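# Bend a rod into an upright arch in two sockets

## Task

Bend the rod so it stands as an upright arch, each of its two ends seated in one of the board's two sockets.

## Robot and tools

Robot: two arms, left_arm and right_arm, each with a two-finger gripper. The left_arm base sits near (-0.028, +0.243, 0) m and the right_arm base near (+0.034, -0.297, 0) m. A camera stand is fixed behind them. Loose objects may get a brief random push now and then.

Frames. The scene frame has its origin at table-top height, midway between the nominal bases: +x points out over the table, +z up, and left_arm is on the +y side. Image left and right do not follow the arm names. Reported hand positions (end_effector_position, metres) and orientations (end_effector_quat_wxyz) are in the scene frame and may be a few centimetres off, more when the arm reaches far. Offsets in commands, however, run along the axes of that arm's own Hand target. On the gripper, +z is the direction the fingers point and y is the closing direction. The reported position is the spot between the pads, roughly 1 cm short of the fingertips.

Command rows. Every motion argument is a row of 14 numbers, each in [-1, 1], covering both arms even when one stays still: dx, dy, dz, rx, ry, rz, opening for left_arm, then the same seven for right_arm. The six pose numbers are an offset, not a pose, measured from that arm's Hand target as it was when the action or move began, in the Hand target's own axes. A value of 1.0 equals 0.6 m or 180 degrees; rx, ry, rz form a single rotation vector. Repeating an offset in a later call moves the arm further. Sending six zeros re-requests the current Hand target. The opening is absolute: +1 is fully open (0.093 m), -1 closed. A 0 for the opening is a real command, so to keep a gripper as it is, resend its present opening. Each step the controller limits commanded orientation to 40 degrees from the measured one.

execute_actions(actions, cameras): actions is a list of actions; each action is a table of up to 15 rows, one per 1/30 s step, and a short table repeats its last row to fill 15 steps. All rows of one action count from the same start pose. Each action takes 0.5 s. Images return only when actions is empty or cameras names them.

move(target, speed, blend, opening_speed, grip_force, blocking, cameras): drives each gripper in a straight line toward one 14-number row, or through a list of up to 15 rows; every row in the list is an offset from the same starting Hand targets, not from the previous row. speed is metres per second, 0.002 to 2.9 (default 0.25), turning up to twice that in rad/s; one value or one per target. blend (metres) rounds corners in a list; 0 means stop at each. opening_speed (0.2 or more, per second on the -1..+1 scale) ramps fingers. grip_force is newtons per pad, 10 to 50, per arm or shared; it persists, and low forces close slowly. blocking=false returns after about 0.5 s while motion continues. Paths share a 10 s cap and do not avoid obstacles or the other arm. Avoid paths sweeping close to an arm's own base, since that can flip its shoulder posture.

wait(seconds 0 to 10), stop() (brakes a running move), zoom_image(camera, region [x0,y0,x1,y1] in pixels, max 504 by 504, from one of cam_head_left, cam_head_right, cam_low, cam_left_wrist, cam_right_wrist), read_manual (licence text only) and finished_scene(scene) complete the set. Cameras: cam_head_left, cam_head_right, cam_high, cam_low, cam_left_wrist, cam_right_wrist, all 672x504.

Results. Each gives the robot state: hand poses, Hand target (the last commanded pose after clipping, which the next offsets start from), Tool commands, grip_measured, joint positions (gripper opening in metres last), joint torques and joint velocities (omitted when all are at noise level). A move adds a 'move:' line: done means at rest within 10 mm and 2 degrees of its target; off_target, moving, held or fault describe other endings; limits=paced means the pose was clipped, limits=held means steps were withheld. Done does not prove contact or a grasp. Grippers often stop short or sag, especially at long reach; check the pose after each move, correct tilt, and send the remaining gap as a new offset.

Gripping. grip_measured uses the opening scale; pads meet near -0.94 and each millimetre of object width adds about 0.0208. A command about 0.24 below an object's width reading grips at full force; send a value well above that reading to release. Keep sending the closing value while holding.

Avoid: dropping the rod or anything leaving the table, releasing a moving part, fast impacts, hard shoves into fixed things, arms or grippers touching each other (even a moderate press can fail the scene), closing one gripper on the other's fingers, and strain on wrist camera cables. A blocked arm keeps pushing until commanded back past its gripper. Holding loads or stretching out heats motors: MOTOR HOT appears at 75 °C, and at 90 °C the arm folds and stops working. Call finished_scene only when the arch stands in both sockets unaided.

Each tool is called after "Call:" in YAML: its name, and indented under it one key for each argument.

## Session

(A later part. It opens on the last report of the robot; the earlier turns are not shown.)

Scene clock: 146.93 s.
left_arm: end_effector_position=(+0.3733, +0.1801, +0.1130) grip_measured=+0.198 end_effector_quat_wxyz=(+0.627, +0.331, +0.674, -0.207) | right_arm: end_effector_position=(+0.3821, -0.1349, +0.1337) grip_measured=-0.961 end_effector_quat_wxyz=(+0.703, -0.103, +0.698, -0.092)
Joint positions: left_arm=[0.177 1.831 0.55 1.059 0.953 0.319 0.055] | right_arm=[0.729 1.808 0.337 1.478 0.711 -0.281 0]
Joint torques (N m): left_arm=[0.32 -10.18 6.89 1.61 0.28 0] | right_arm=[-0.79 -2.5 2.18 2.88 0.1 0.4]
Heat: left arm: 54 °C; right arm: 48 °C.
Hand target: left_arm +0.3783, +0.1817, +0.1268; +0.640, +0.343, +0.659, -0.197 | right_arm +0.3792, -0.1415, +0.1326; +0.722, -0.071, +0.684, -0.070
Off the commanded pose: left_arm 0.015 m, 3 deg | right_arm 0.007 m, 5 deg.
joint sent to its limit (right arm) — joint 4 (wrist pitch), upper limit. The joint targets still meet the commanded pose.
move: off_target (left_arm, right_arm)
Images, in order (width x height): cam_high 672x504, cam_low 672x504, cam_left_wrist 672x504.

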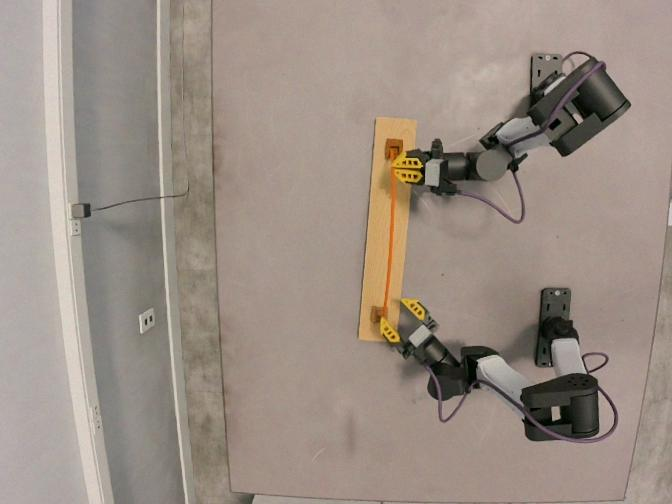

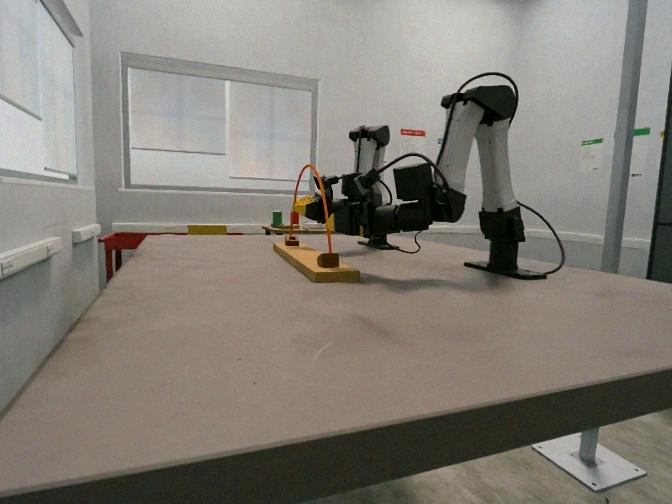

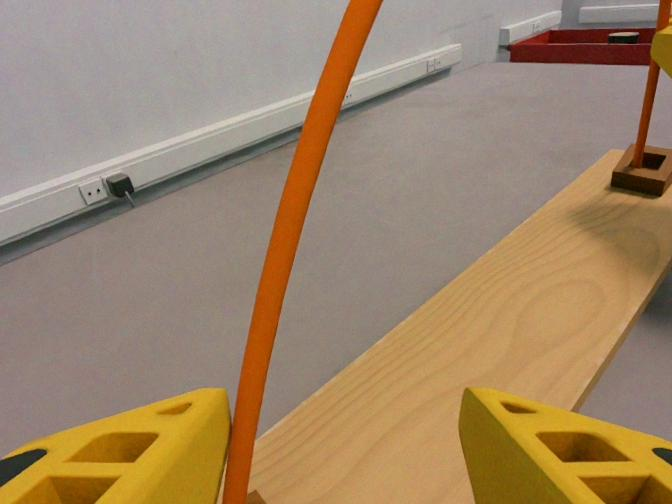

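Call:
move:
  target:
    - [-0.01,0.040,0.004,0,0,0,0.2,0,0,0,0,0,0,-1]
    - [-0.01,0.040,0.004,0,0,0,-0.6,0,0,0,0,0,0,-1]
  speed: 0.1
  opening_speed: 0.8
  cameras: ["cam_left_wrist","cam_low"]

Call:
zoom_image:
  camera: "cam_low"
  region: [250, 145, 370, 280]

Scene clock: 154.60 s.
left_arm: end_effector_position=(+0.3923, +0.1929, +0.1290) grip_measured=-0.598 end_effector_quat_wxyz=(+0.632, +0.334, +0.669, -0.204) | right_arm: end_effector_position=(+0.3821, -0.1349, +0.1337) grip_measured=-0.961 end_effector_quat_wxyz=(+0.703, -0.103, +0.698, -0.092)
Joint positions: left_arm=[0.207 1.831 0.649 0.967 0.985 0.33 0.016] | right_arm=[0.729 1.808 0.337 1.478 0.711 -0.281 0]
Joint torques (N m): left_arm=[0.42 -9.05 7.21 1.6 0.29 -0.01] | right_arm=[-0.79 -2.48 2.17 2.87 0.09 0.4]
Heat: left arm: 50 °C; right arm: 48 °C.
Hand target: left_arm +0.3966, +0.1952, +0.1368; +0.640, +0.343, +0.659, -0.197 | right_arm +0.3792, -0.1415, +0.1326; +0.722, -0.071, +0.684, -0.070
Off the commanded pose: left_arm 0.009 m, 2 deg | right_arm 0.007 m, 5 deg.
joint sent to its limit (right arm) — joint 4 (wrist pitch), upper limit. The joint targets still meet the commanded pose.
move: off_target (right_arm)
Images, in order (width x height): cam_low 672x504, cam_left_wrist 672x504.

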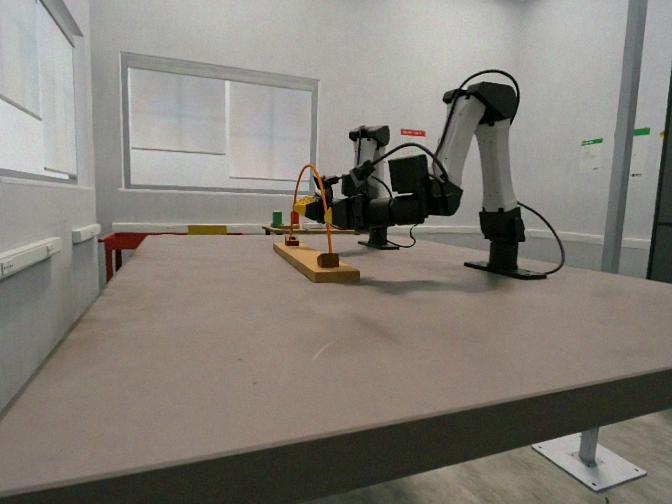

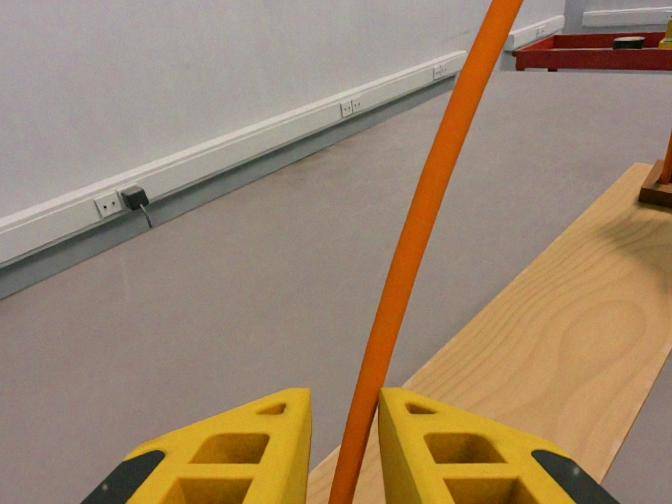

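Scaled by 3.733 from the camera's 672x504 image, which has a finer 960x720 frame.

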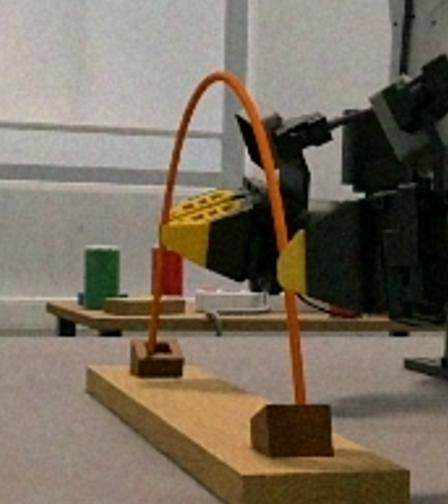

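Call:
move:
  target:
    - [0,0,0.013,0,0,0,-0.6,0,0,0,0,0,0,-1]
    - [0,0,0.013,0,0,0,-0.6,0,0,0,0,0,0,0.1]
  speed: 0.08
  opening_speed: 0.6
  cameras: ["cam_left_wrist","cam_low","cam_high"]

Call:
zoom_image:
  camera: "cam_low"
  region: [250, 145, 370, 280]

Call:
zoom_image:
  camera: "cam_high"
  region: [350, 100, 470, 350]

Scene clock: 169.23 s.
left_arm: end_effector_position=(+0.3950, +0.1901, +0.1314) grip_measured=-0.598 end_effector_quat_wxyz=(+0.634, +0.338, +0.665, -0.205) | right_arm: end_effector_position=(+0.3796, -0.1387, +0.1178) grip_measured=+0.098 end_effector_quat_wxyz=(+0.690, -0.102, +0.711, -0.089)
Joint positions: left_arm=[0.198 1.836 0.663 0.967 0.985 0.33 0.016] | right_arm=[0.725 1.837 0.319 1.475 0.71 -0.242 0.05]
Joint torques (N m): left_arm=[-0.53 -7.98 7.56 1.66 0.1 -0.08] | right_arm=[-0.43 -5.34 3.56 2.92 0.15 0.04]
Heat: left arm: 47 °C; right arm: 50 °C.
Hand target: left_arm +0.4021, +0.1897, +0.1361; +0.640, +0.343, +0.659, -0.197 | right_arm +0.3792, -0.1417, +0.1326; +0.722, -0.071, +0.684, -0.070
Off the commanded pose: left_arm 0.008 m, 1 deg | right_arm 0.015 m, 6 deg.
joint sent to its limit (right arm) — joint 4 (wrist pitch), upper limit. The joint targets still meet the commanded pose.
move: off_target (right_arm); target 2's new opening was sent with right_arm's hand 0.007 m and 5 deg from that target
Images, in order (width x height): cam_high 672x504, cam_low 672x504, cam_left_wrist 672x504.

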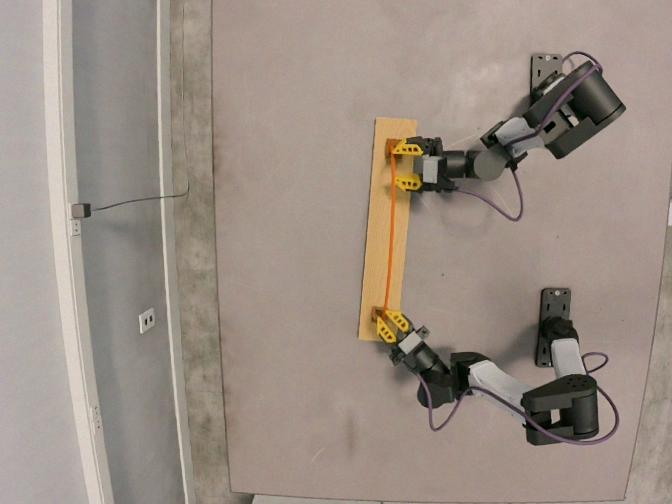

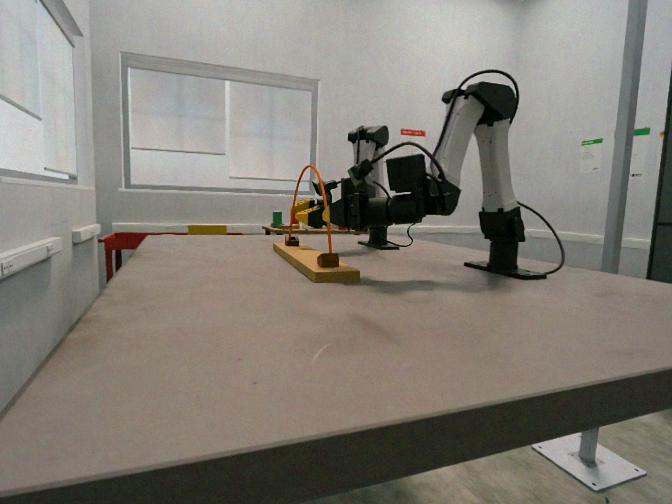

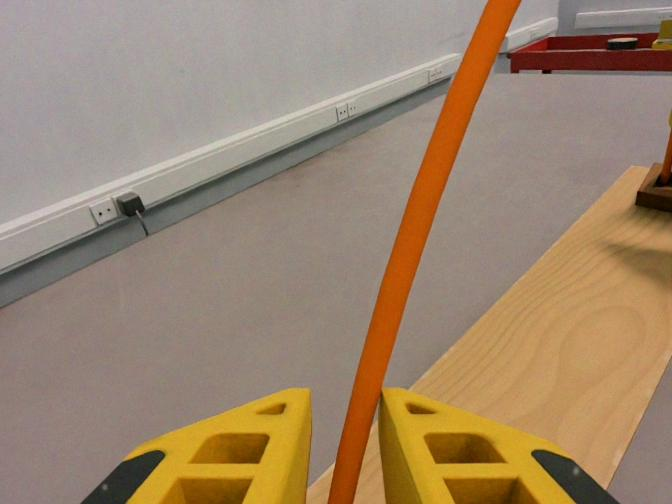

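Scaled by 3.733 from the camera's 672x504 image, which has a finer 960x720 frame.

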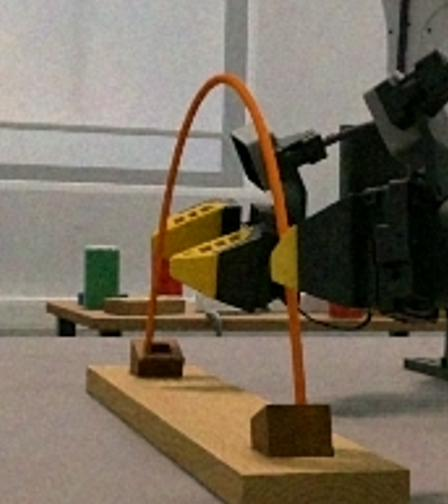

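Scaled by 2.016 from the camera's 672x504 image, which has a finer 960x720 frame.

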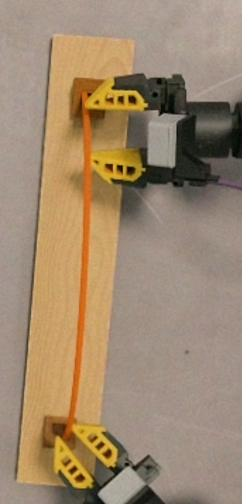

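Call:
move:
  target: [0,0.009,0,0,0,0,-0.6,0,0,0,0,0,0,0.1]
  speed: 0.02
  cameras: ["cam_left_wrist","cam_low","cam_high"]

Call:
zoom_image:
  camera: "cam_low"
  region: [250, 145, 370, 280]

Call:
zoom_image:
  camera: "cam_left_wrist"
  region: [250, 350, 450, 504]

Scene clock: 175.23 s.
left_arm: end_effector_position=(+0.3994, +0.1910, +0.1322) grip_measured=-0.598 end_effector_quat_wxyz=(+0.634, +0.338, +0.665, -0.205) | right_arm: end_effector_position=(+0.3796, -0.1387, +0.1178) grip_measured=+0.098 end_effector_quat_wxyz=(+0.690, -0.102, +0.711, -0.089)
Joint positions: left_arm=[0.198 1.846 0.682 0.958 0.985 0.33 0.016] | right_arm=[0.725 1.837 0.319 1.475 0.71 -0.242 0.05]
Joint torques (N m): left_arm=[0.17 -8.2 7.68 1.6 0.18 -0.05] | right_arm=[-0.43 -5.33 3.56 2.91 0.16 0.04]
Heat: left arm: 46 °C; right arm: 51 °C.
Hand target: left_arm +0.4058, +0.1934, +0.1368; +0.640, +0.343, +0.659, -0.197 | right_arm +0.3792, -0.1417, +0.1326; +0.722, -0.071, +0.684, -0.070
Off the commanded pose: left_arm 0.008 m, 1 deg | right_arm 0.015 m, 6 deg.
joint sent to its limit (right arm) — joint 4 (wrist pitch), upper limit. The joint targets still meet the commanded pose.
move: off_target (right_arm)
Images, in order (width x height): cam_high 672x504, cam_low 672x504, cam_left_wrist 672x504.

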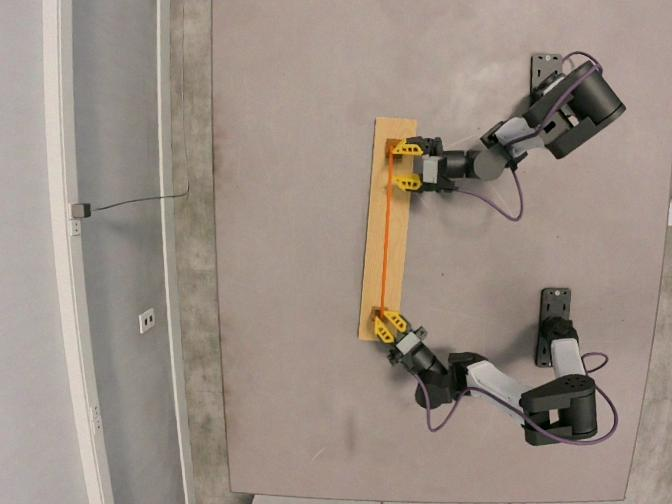

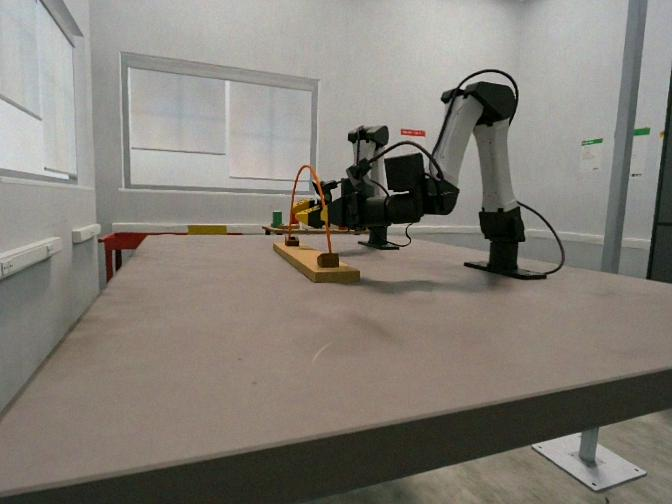

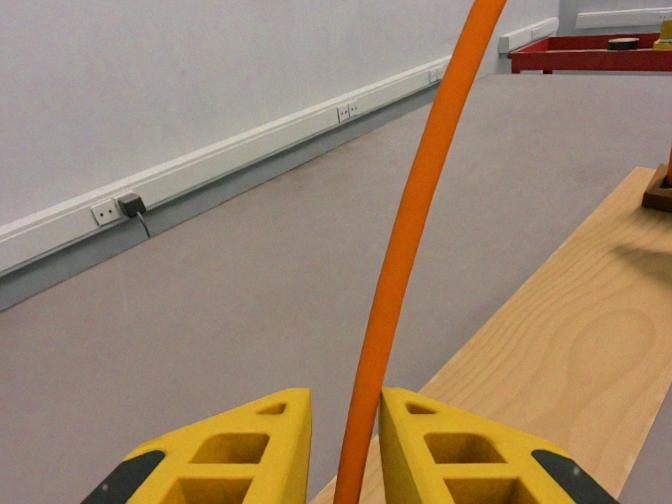

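Scaled by 3.733 from the camera's 672x504 image, which has a finer 960x720 frame.

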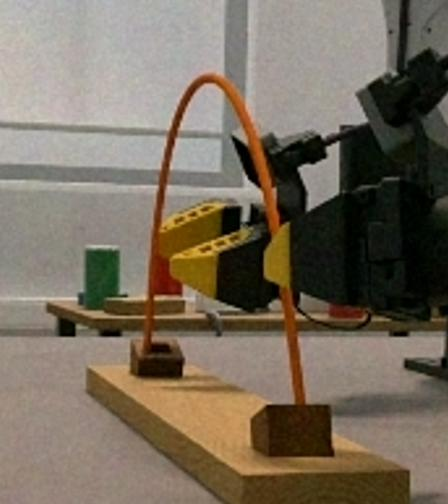

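Scaled by 2.520 from the camera's 672x504 image, which has a finer 960x720 frame.

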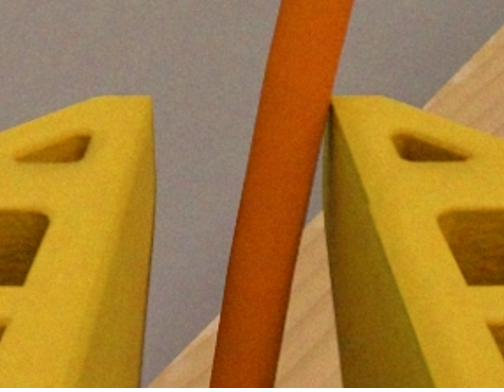

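Call:
move:
  target: [0,-0.008,0,0,0,0,-0.6,0,0,0,0,0,0,0.1]
  speed: 0.02
  cameras: ["cam_left_wrist","cam_low"]

Call:
zoom_image:
  camera: "cam_low"
  region: [250, 145, 370, 280]

Call:
zoom_image:
  camera: "cam_left_wrist"
  region: [250, 350, 450, 504]

Scene clock: 179.40 s.
left_arm: end_effector_position=(+0.3995, +0.1910, +0.1323) grip_measured=-0.598 end_effector_quat_wxyz=(+0.634, +0.338, +0.665, -0.205) | right_arm: end_effector_position=(+0.3796, -0.1387, +0.1178) grip_measured=+0.098 end_effector_quat_wxyz=(+0.690, -0.102, +0.711, -0.089)
Joint positions: left_arm=[0.198 1.846 0.682 0.958 0.985 0.33 0.016] | right_arm=[0.725 1.837 0.319 1.475 0.71 -0.242 0.05]
Joint torques (N m): left_arm=[-0.46 -8.94 5.93 1.72 0.11 -0.07] | right_arm=[-0.43 -5.34 3.56 2.91 0.16 0.04]
Heat: left arm: 46 °C; right arm: 52 °C.
Hand target: left_arm +0.4025, +0.1901, +0.1360; +0.640, +0.343, +0.659, -0.197 | right_arm +0.3792, -0.1417, +0.1326; +0.722, -0.071, +0.684, -0.070
Off the commanded pose: left_arm 0.005 m, 1 deg | right_arm 0.015 m, 6 deg.
joint sent to its limit (right arm) — joint 4 (wrist pitch), upper limit. The joint targets still meet the commanded pose.
move: off_target (right_arm)
Images, in order (width x height): cam_low 672x504, cam_left_wrist 672x504.

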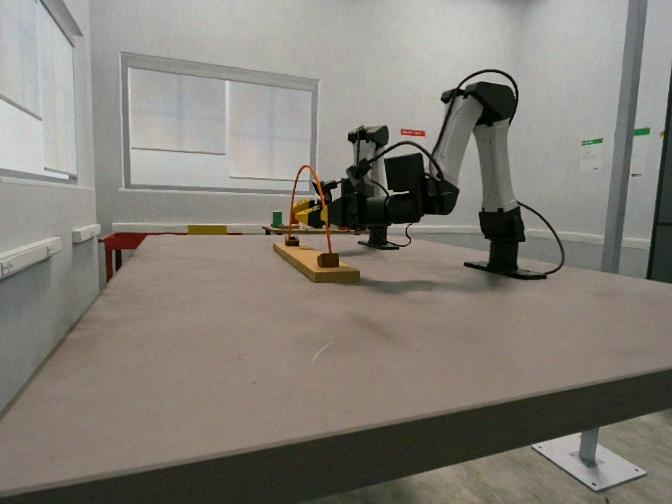

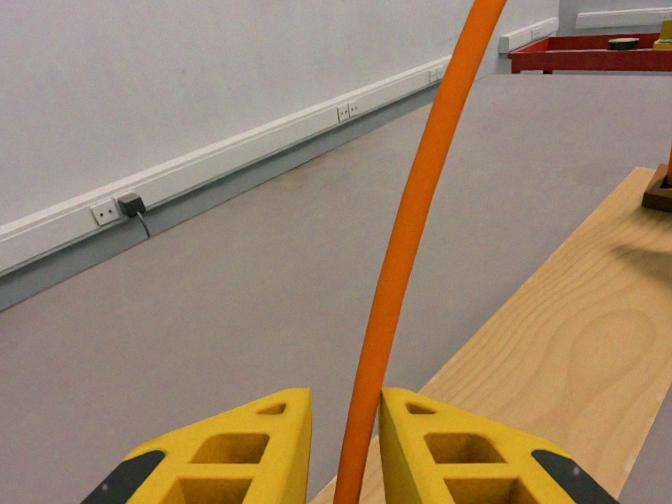

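Scaled by 3.733 from the camera's 672x504 image, which has a finer 960x720 frame.

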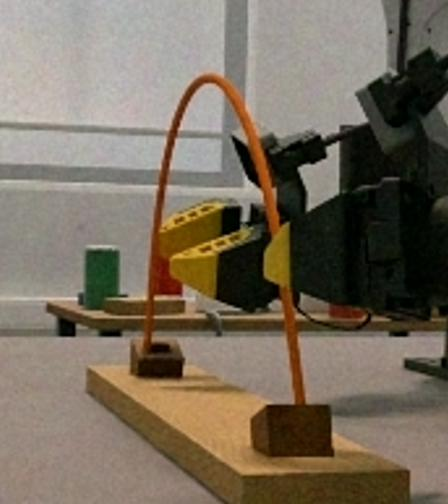

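Scaled by 2.520 from the camera's 672x504 image, which has a finer 960x720 frame.

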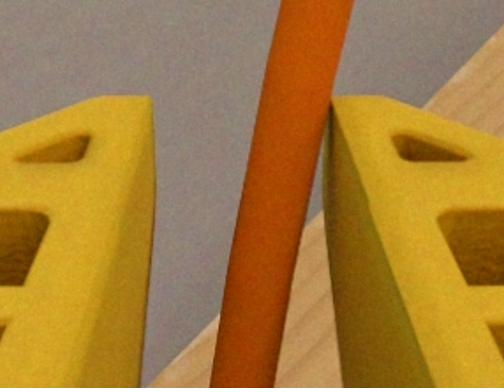

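Call:
move:
  target: [0,0,0,0,0,0,-0.45,0,0,0,0,0,0,0.1]
  opening_speed: 0.2
  cameras: ["cam_left_wrist","cam_low"]

Call:
zoom_image:
  camera: "cam_low"
  region: [250, 145, 370, 280]

Call:
zoom_image:
  camera: "cam_left_wrist"
  region: [250, 350, 450, 504]

Scene clock: 184.43 s.
left_arm: end_effector_position=(+0.3995, +0.1910, +0.1323) grip_measured=-0.452 end_effector_quat_wxyz=(+0.634, +0.338, +0.665, -0.205) | right_arm: end_effector_position=(+0.3796, -0.1387, +0.1178) grip_measured=+0.098 end_effector_quat_wxyz=(+0.690, -0.102, +0.711, -0.089)
Joint positions: left_arm=[0.198 1.846 0.682 0.958 0.985 0.33 0.024] | right_arm=[0.725 1.837 0.319 1.475 0.71 -0.242 0.05]
Joint torques (N m): left_arm=[-0.44 -8.94 5.93 1.72 0.11 -0.08] | right_arm=[-0.43 -5.31 3.58 2.92 0.16 0.04]
Heat: left arm: 47 °C; right arm: 52 °C.
Hand target: left_arm +0.4025, +0.1901, +0.1360; +0.640, +0.343, +0.659, -0.197 | right_arm +0.3792, -0.1417, +0.1326; +0.722, -0.071, +0.684, -0.070
Off the commanded pose: left_arm 0.005 m, 1 deg | right_arm 0.015 m, 6 deg.
joint sent to its limit (right arm) — joint 4 (wrist pitch), upper limit. The joint targets still meet the commanded pose.
move: off_target (right_arm)
Images, in order (width x height): cam_low 672x504, cam_left_wrist 672x504.

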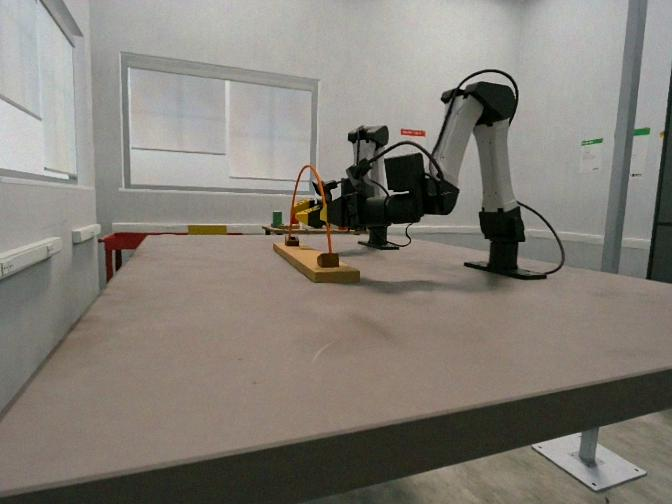

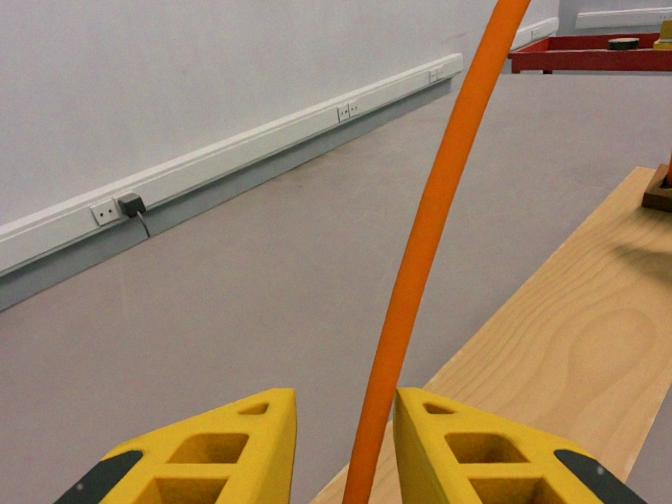

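Scaled by 3.733 from the camera's 672x504 image, which has a finer 960x720 frame.

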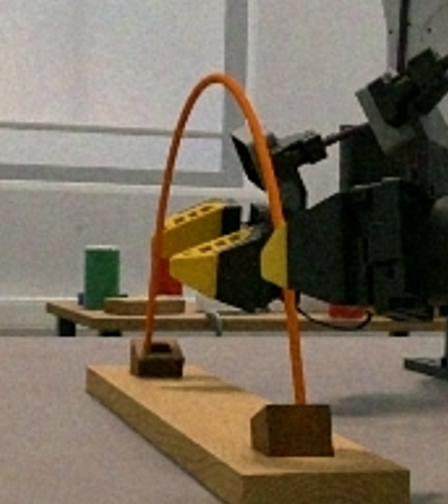

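Scaled by 2.520 from the camera's 672x504 image, which has a finer 960x720 frame.

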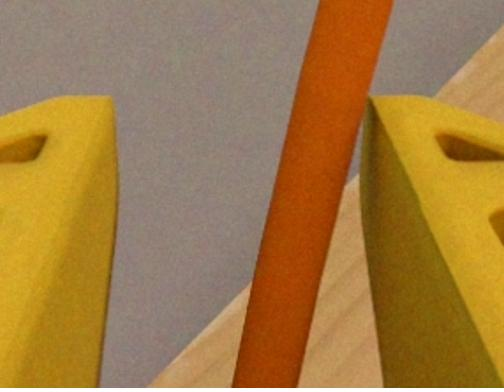

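Call:
move:
  target: [0,0,0,0,0,0,-0.65,0,0,0,0,0,0,0.1]
  opening_speed: 0.2
  cameras: ["cam_left_wrist","cam_low"]

Call:
zoom_image:
  camera: "cam_low"
  region: [250, 145, 370, 280]

Call:
zoom_image:
  camera: "cam_left_wrist"
  region: [250, 350, 450, 504]

Scene clock: 192.83 s.
left_arm: end_effector_position=(+0.3995, +0.1910, +0.1323) grip_measured=-0.648 end_effector_quat_wxyz=(+0.634, +0.338, +0.665, -0.205) | right_arm: end_effector_position=(+0.3796, -0.1387, +0.1178) grip_measured=+0.098 end_effector_quat_wxyz=(+0.690, -0.102, +0.711, -0.089)
Joint positions: left_arm=[0.198 1.846 0.682 0.958 0.985 0.33 0.014] | right_arm=[0.725 1.837 0.319 1.475 0.71 -0.242 0.05]
Joint torques (N m): left_arm=[-0.47 -8.95 5.93 1.72 0.11 -0.08] | right_arm=[-0.42 -5.31 3.59 2.92 0.15 0.04]
Heat: left arm: 47 °C; right arm: 53 °C.
Hand target: left_arm +0.4025, +0.1901, +0.1360; +0.640, +0.343, +0.659, -0.197 | right_arm +0.3792, -0.1417, +0.1326; +0.722, -0.071, +0.684, -0.070
Off the commanded pose: left_arm 0.005 m, 1 deg | right_arm 0.015 m, 6 deg.
joint sent to its limit (right arm) — joint 4 (wrist pitch), upper limit. The joint targets still meet the commanded pose.
move: off_target (right_arm)
Images, in order (width x height): cam_low 672x504, cam_left_wrist 672x504.

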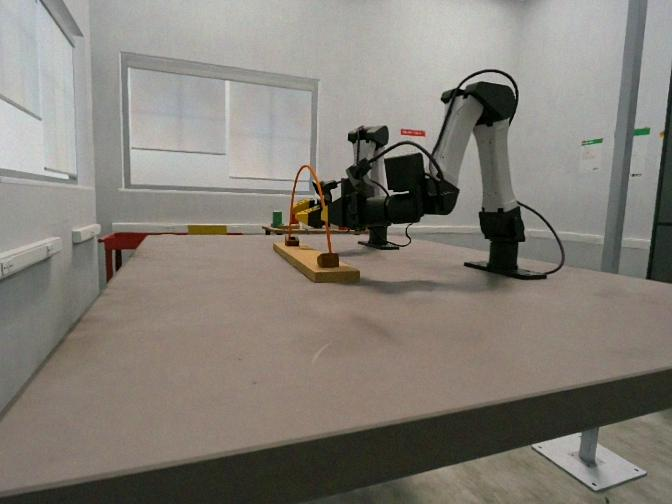

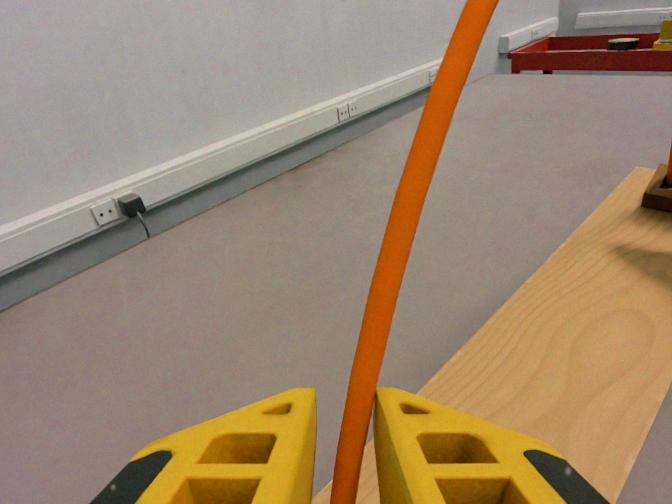

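Scaled by 3.733 from the camera's 672x504 image, which has a finer 960x720 frame.

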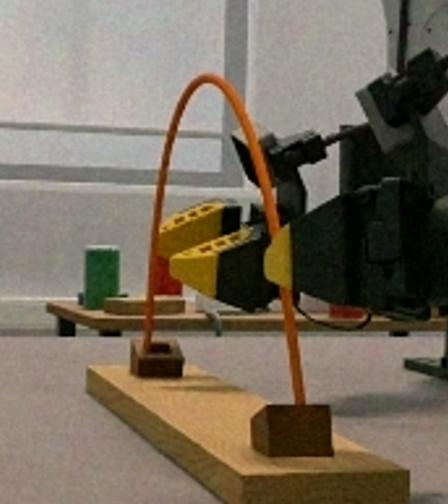

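Scaled by 2.520 from the camera's 672x504 image, which has a finer 960x720 frame.

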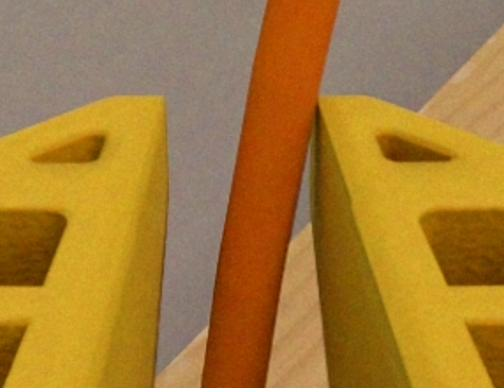

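Call:
move:
  target: [0,0,0,0,0,0,-0.73,0,0,0,0,0,0,0.1]
  opening_speed: 0.2
  cameras: ["cam_left_wrist","cam_low"]

Call:
zoom_image:
  camera: "cam_low"
  region: [250, 145, 370, 280]

Call:
zoom_image:
  camera: "cam_left_wrist"
  region: [250, 350, 450, 504]

Scene clock: 197.70 s.
left_arm: end_effector_position=(+0.3994, +0.1904, +0.1323) grip_measured=-0.728 end_effector_quat_wxyz=(+0.634, +0.339, +0.665, -0.205) | right_arm: end_effector_position=(+0.3796, -0.1387, +0.1178) grip_measured=+0.098 end_effector_quat_wxyz=(+0.690, -0.102, +0.711, -0.089)
Joint positions: left_arm=[0.197 1.846 0.682 0.958 0.985 0.33 0.01] | right_arm=[0.725 1.837 0.319 1.475 0.71 -0.242 0.05]
Joint torques (N m): left_arm=[-0.31 -8.94 5.94 1.72 0.11 -0.08] | right_arm=[-0.43 -5.33 3.56 2.92 0.16 0.04]
Heat: left arm: 47 °C; right arm: 54 °C.
Hand target: left_arm +0.4025, +0.1902, +0.1360; +0.640, +0.343, +0.659, -0.197 | right_arm +0.3792, -0.1417, +0.1326; +0.722, -0.071, +0.684, -0.070
Off the commanded pose: left_arm 0.005 m, 1 deg | right_arm 0.015 m, 6 deg.
joint sent to its limit (right arm) — joint 4 (wrist pitch), upper limit. The joint targets still meet the commanded pose.
move: off_target (right_arm)
Images, in order (width x height): cam_low 672x504, cam_left_wrist 672x504.

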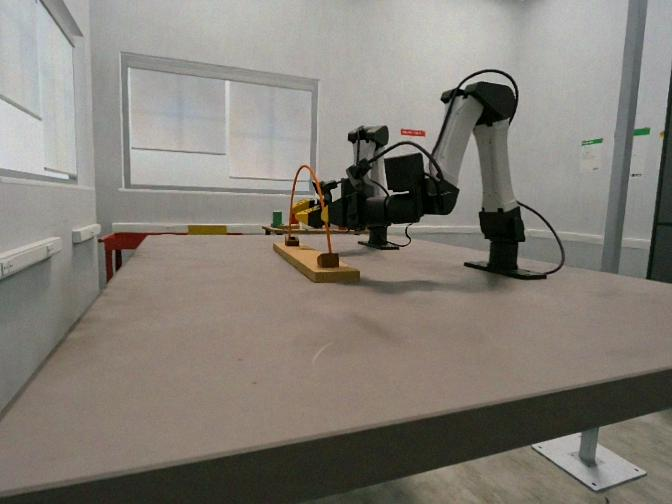

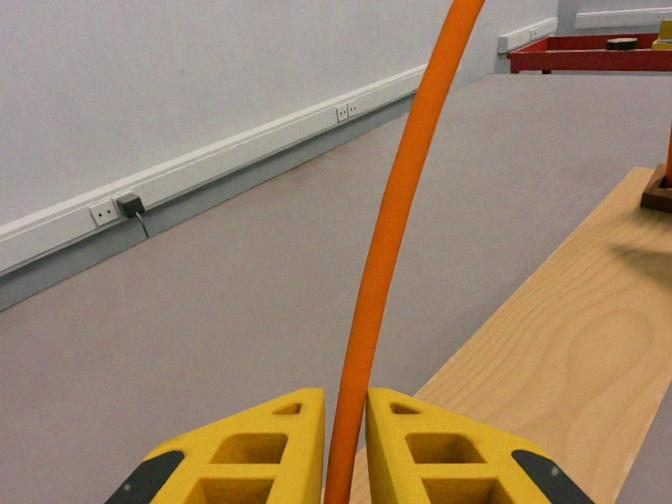

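Scaled by 3.733 from the camera's 672x504 image, which has a finer 960x720 frame.

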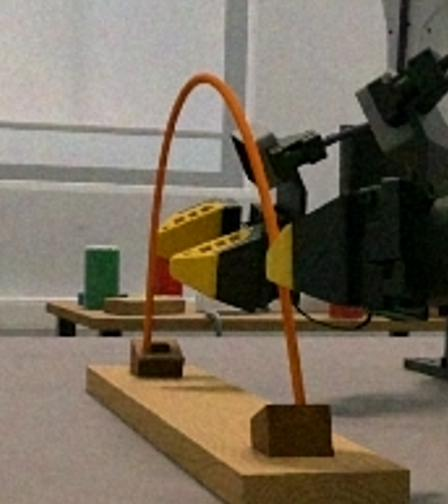

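Scaled by 2.520 from the camera's 672x504 image, which has a finer 960x720 frame.

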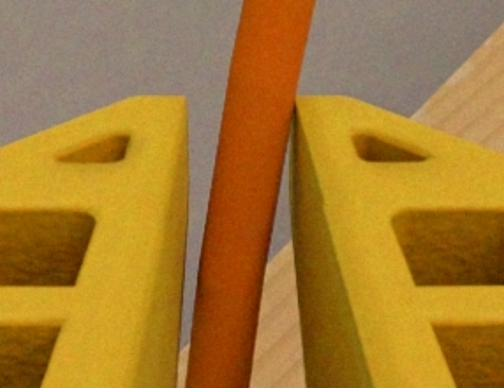

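Call:
move:
  target: [0,0,0,0,0,0,-0.65,0,0,0,0,0,0,0.1]
  opening_speed: 0.2
  cameras: ["cam_left_wrist","cam_low"]

Call:
zoom_image:
  camera: "cam_low"
  region: [250, 145, 370, 280]

Call:
zoom_image:
  camera: "cam_left_wrist"
  region: [250, 350, 450, 504]

Scene clock: 201.77 s.
left_arm: end_effector_position=(+0.3994, +0.1904, +0.1323) grip_measured=-0.652 end_effector_quat_wxyz=(+0.634, +0.339, +0.665, -0.205) | right_arm: end_effector_position=(+0.3796, -0.1387, +0.1178) grip_measured=+0.098 end_effector_quat_wxyz=(+0.690, -0.102, +0.711, -0.089)
Joint positions: left_arm=[0.197 1.846 0.682 0.958 0.985 0.33 0.014] | right_arm=[0.725 1.837 0.319 1.475 0.71 -0.242 0.05]
Joint torques (N m): left_arm=[-0.32 -8.94 5.93 1.72 0.11 -0.07] | right_arm=[-0.43 -5.31 3.56 2.92 0.15 0.04]
Heat: left arm: 47 °C; right arm: 54 °C.
Hand target: left_arm +0.4025, +0.1902, +0.1360; +0.640, +0.343, +0.659, -0.197 | right_arm +0.3792, -0.1417, +0.1326; +0.722, -0.071, +0.684, -0.070
Off the commanded pose: left_arm 0.005 m, 1 deg | right_arm 0.015 m, 6 deg.
joint sent to its limit (right arm) — joint 4 (wrist pitch), upper limit. The joint targets still meet the commanded pose.
move: off_target (right_arm)
Images, in order (width x height): cam_low 672x504, cam_left_wrist 672x504.

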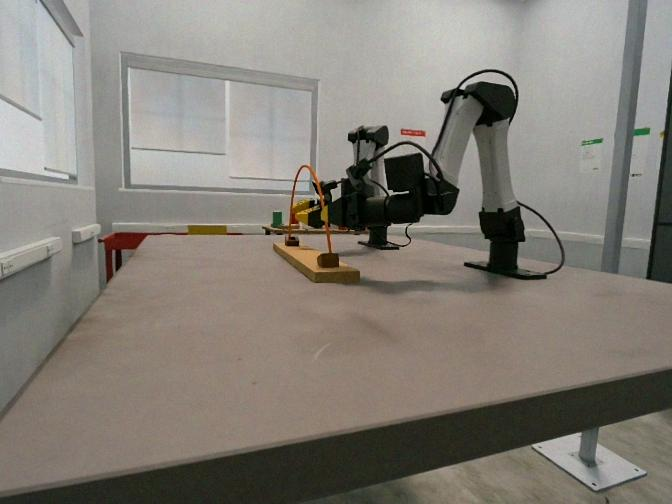

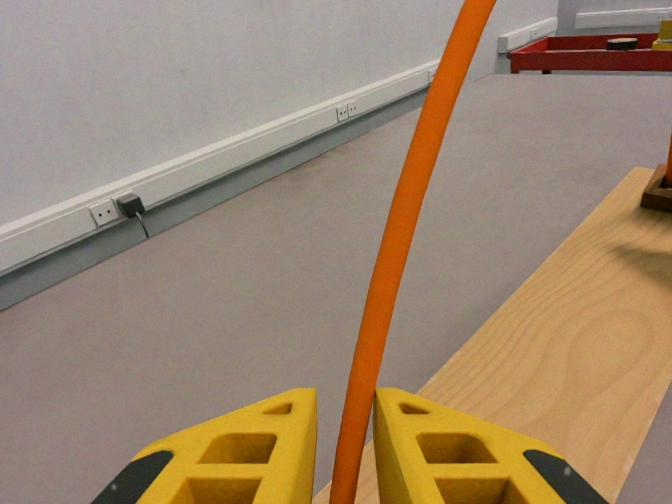

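Scaled by 3.733 from the camera's 672x504 image, which has a finer 960x720 frame.

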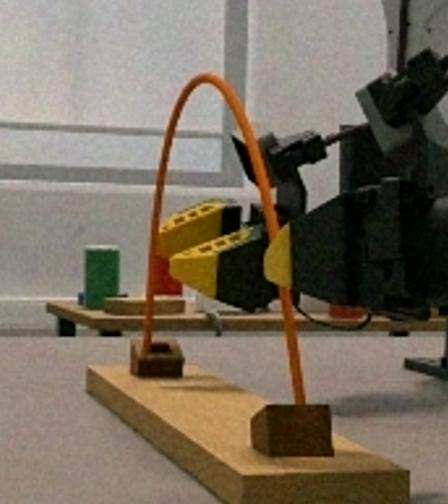

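Scaled by 2.520 from the camera's 672x504 image, which has a finer 960x720 frame.

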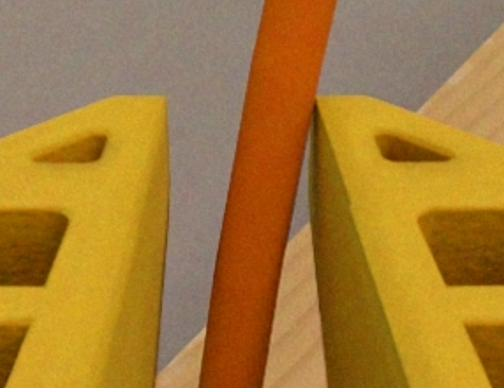

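Call:
move:
  target: [0,0.014,0,0,0,0,-0.6,0,0,0,0,0,0,0.1]
  speed: 0.02
  cameras: ["cam_left_wrist","cam_low","cam_high"]

Call:
zoom_image:
  camera: "cam_low"
  region: [250, 145, 370, 280]

Call:
zoom_image:
  camera: "cam_left_wrist"
  region: [250, 350, 450, 504]

Call:
zoom_image:
  camera: "cam_high"
  region: [350, 100, 470, 350]

Call:
zoom_image:
  camera: "cam_low"
  region: [278, 228, 308, 250]

Scene clock: 212.57 s.
left_arm: end_effector_position=(+0.4023, +0.1915, +0.1332) grip_measured=-0.602 end_effector_quat_wxyz=(+0.634, +0.339, +0.665, -0.205) | right_arm: end_effector_position=(+0.3796, -0.1387, +0.1178) grip_measured=+0.098 end_effector_quat_wxyz=(+0.690, -0.102, +0.711, -0.089)
Joint positions: left_arm=[0.198 1.851 0.696 0.95 0.985 0.33 0.016] | right_arm=[0.725 1.837 0.319 1.475 0.71 -0.242 0.05]
Joint torques (N m): left_arm=[0.65 -8.24 7.69 1.58 0.25 -0.03] | right_arm=[-0.46 -5.31 3.56 2.92 0.15 0.04]
Heat: left arm: 47 °C; right arm: 55 °C.
Hand target: left_arm +0.4084, +0.1960, +0.1375; +0.640, +0.343, +0.659, -0.197 | right_arm +0.3792, -0.1417, +0.1326; +0.722, -0.071, +0.684, -0.070
Off the commanded pose: left_arm 0.009 m, 1 deg | right_arm 0.015 m, 6 deg.
joint sent to its limit (right arm) — joint 4 (wrist pitch), upper limit. The joint targets still meet the commanded pose.
move: off_target (right_arm)
Images, in order (width x height): cam_high 672x504, cam_low 672x504, cam_left_wrist 672x504.

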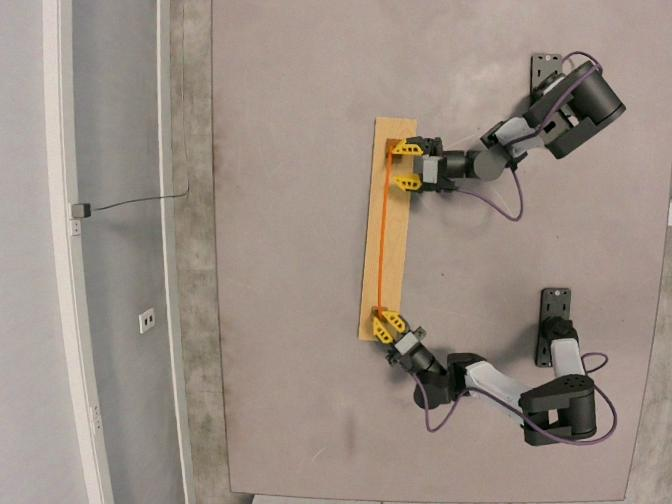

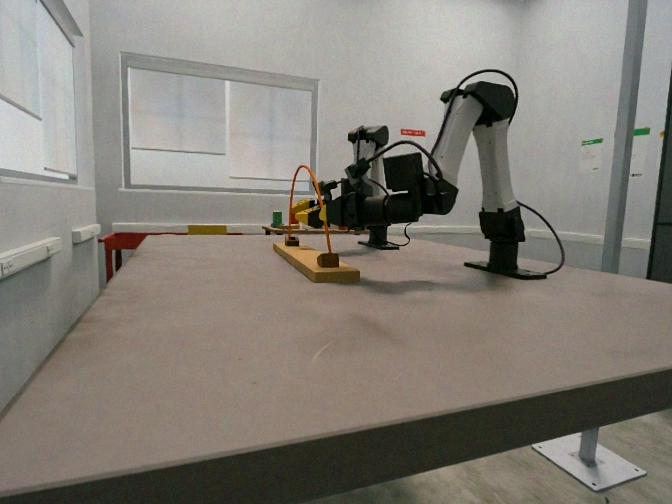

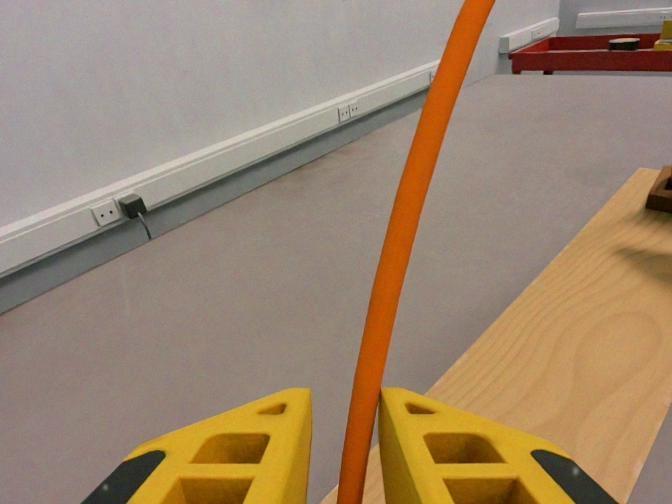

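Scaled by 3.733 from the camera's 672x504 image, which has a finer 960x720 frame.

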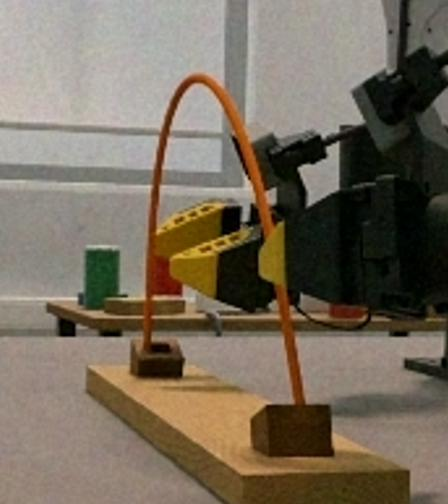

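Scaled by 2.520 from the camera's 672x504 image, which has a finer 960x720 frame.

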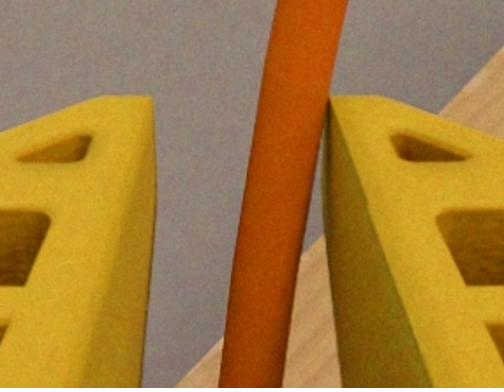

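Scaled by 2.016 from the camera's 672x504 image, which has a finer 960x720 frame.

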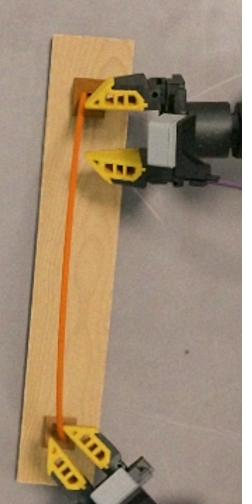

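Scaled by 16.800 from the camera's 672x504 image, which has a finer 960x720 frame.

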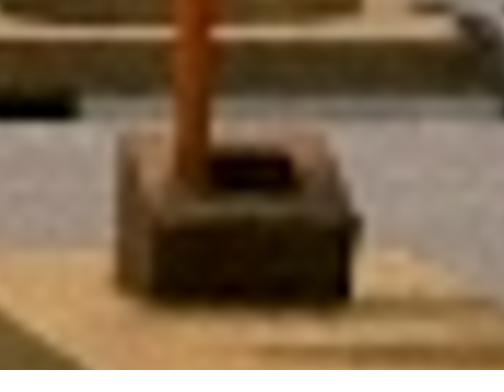

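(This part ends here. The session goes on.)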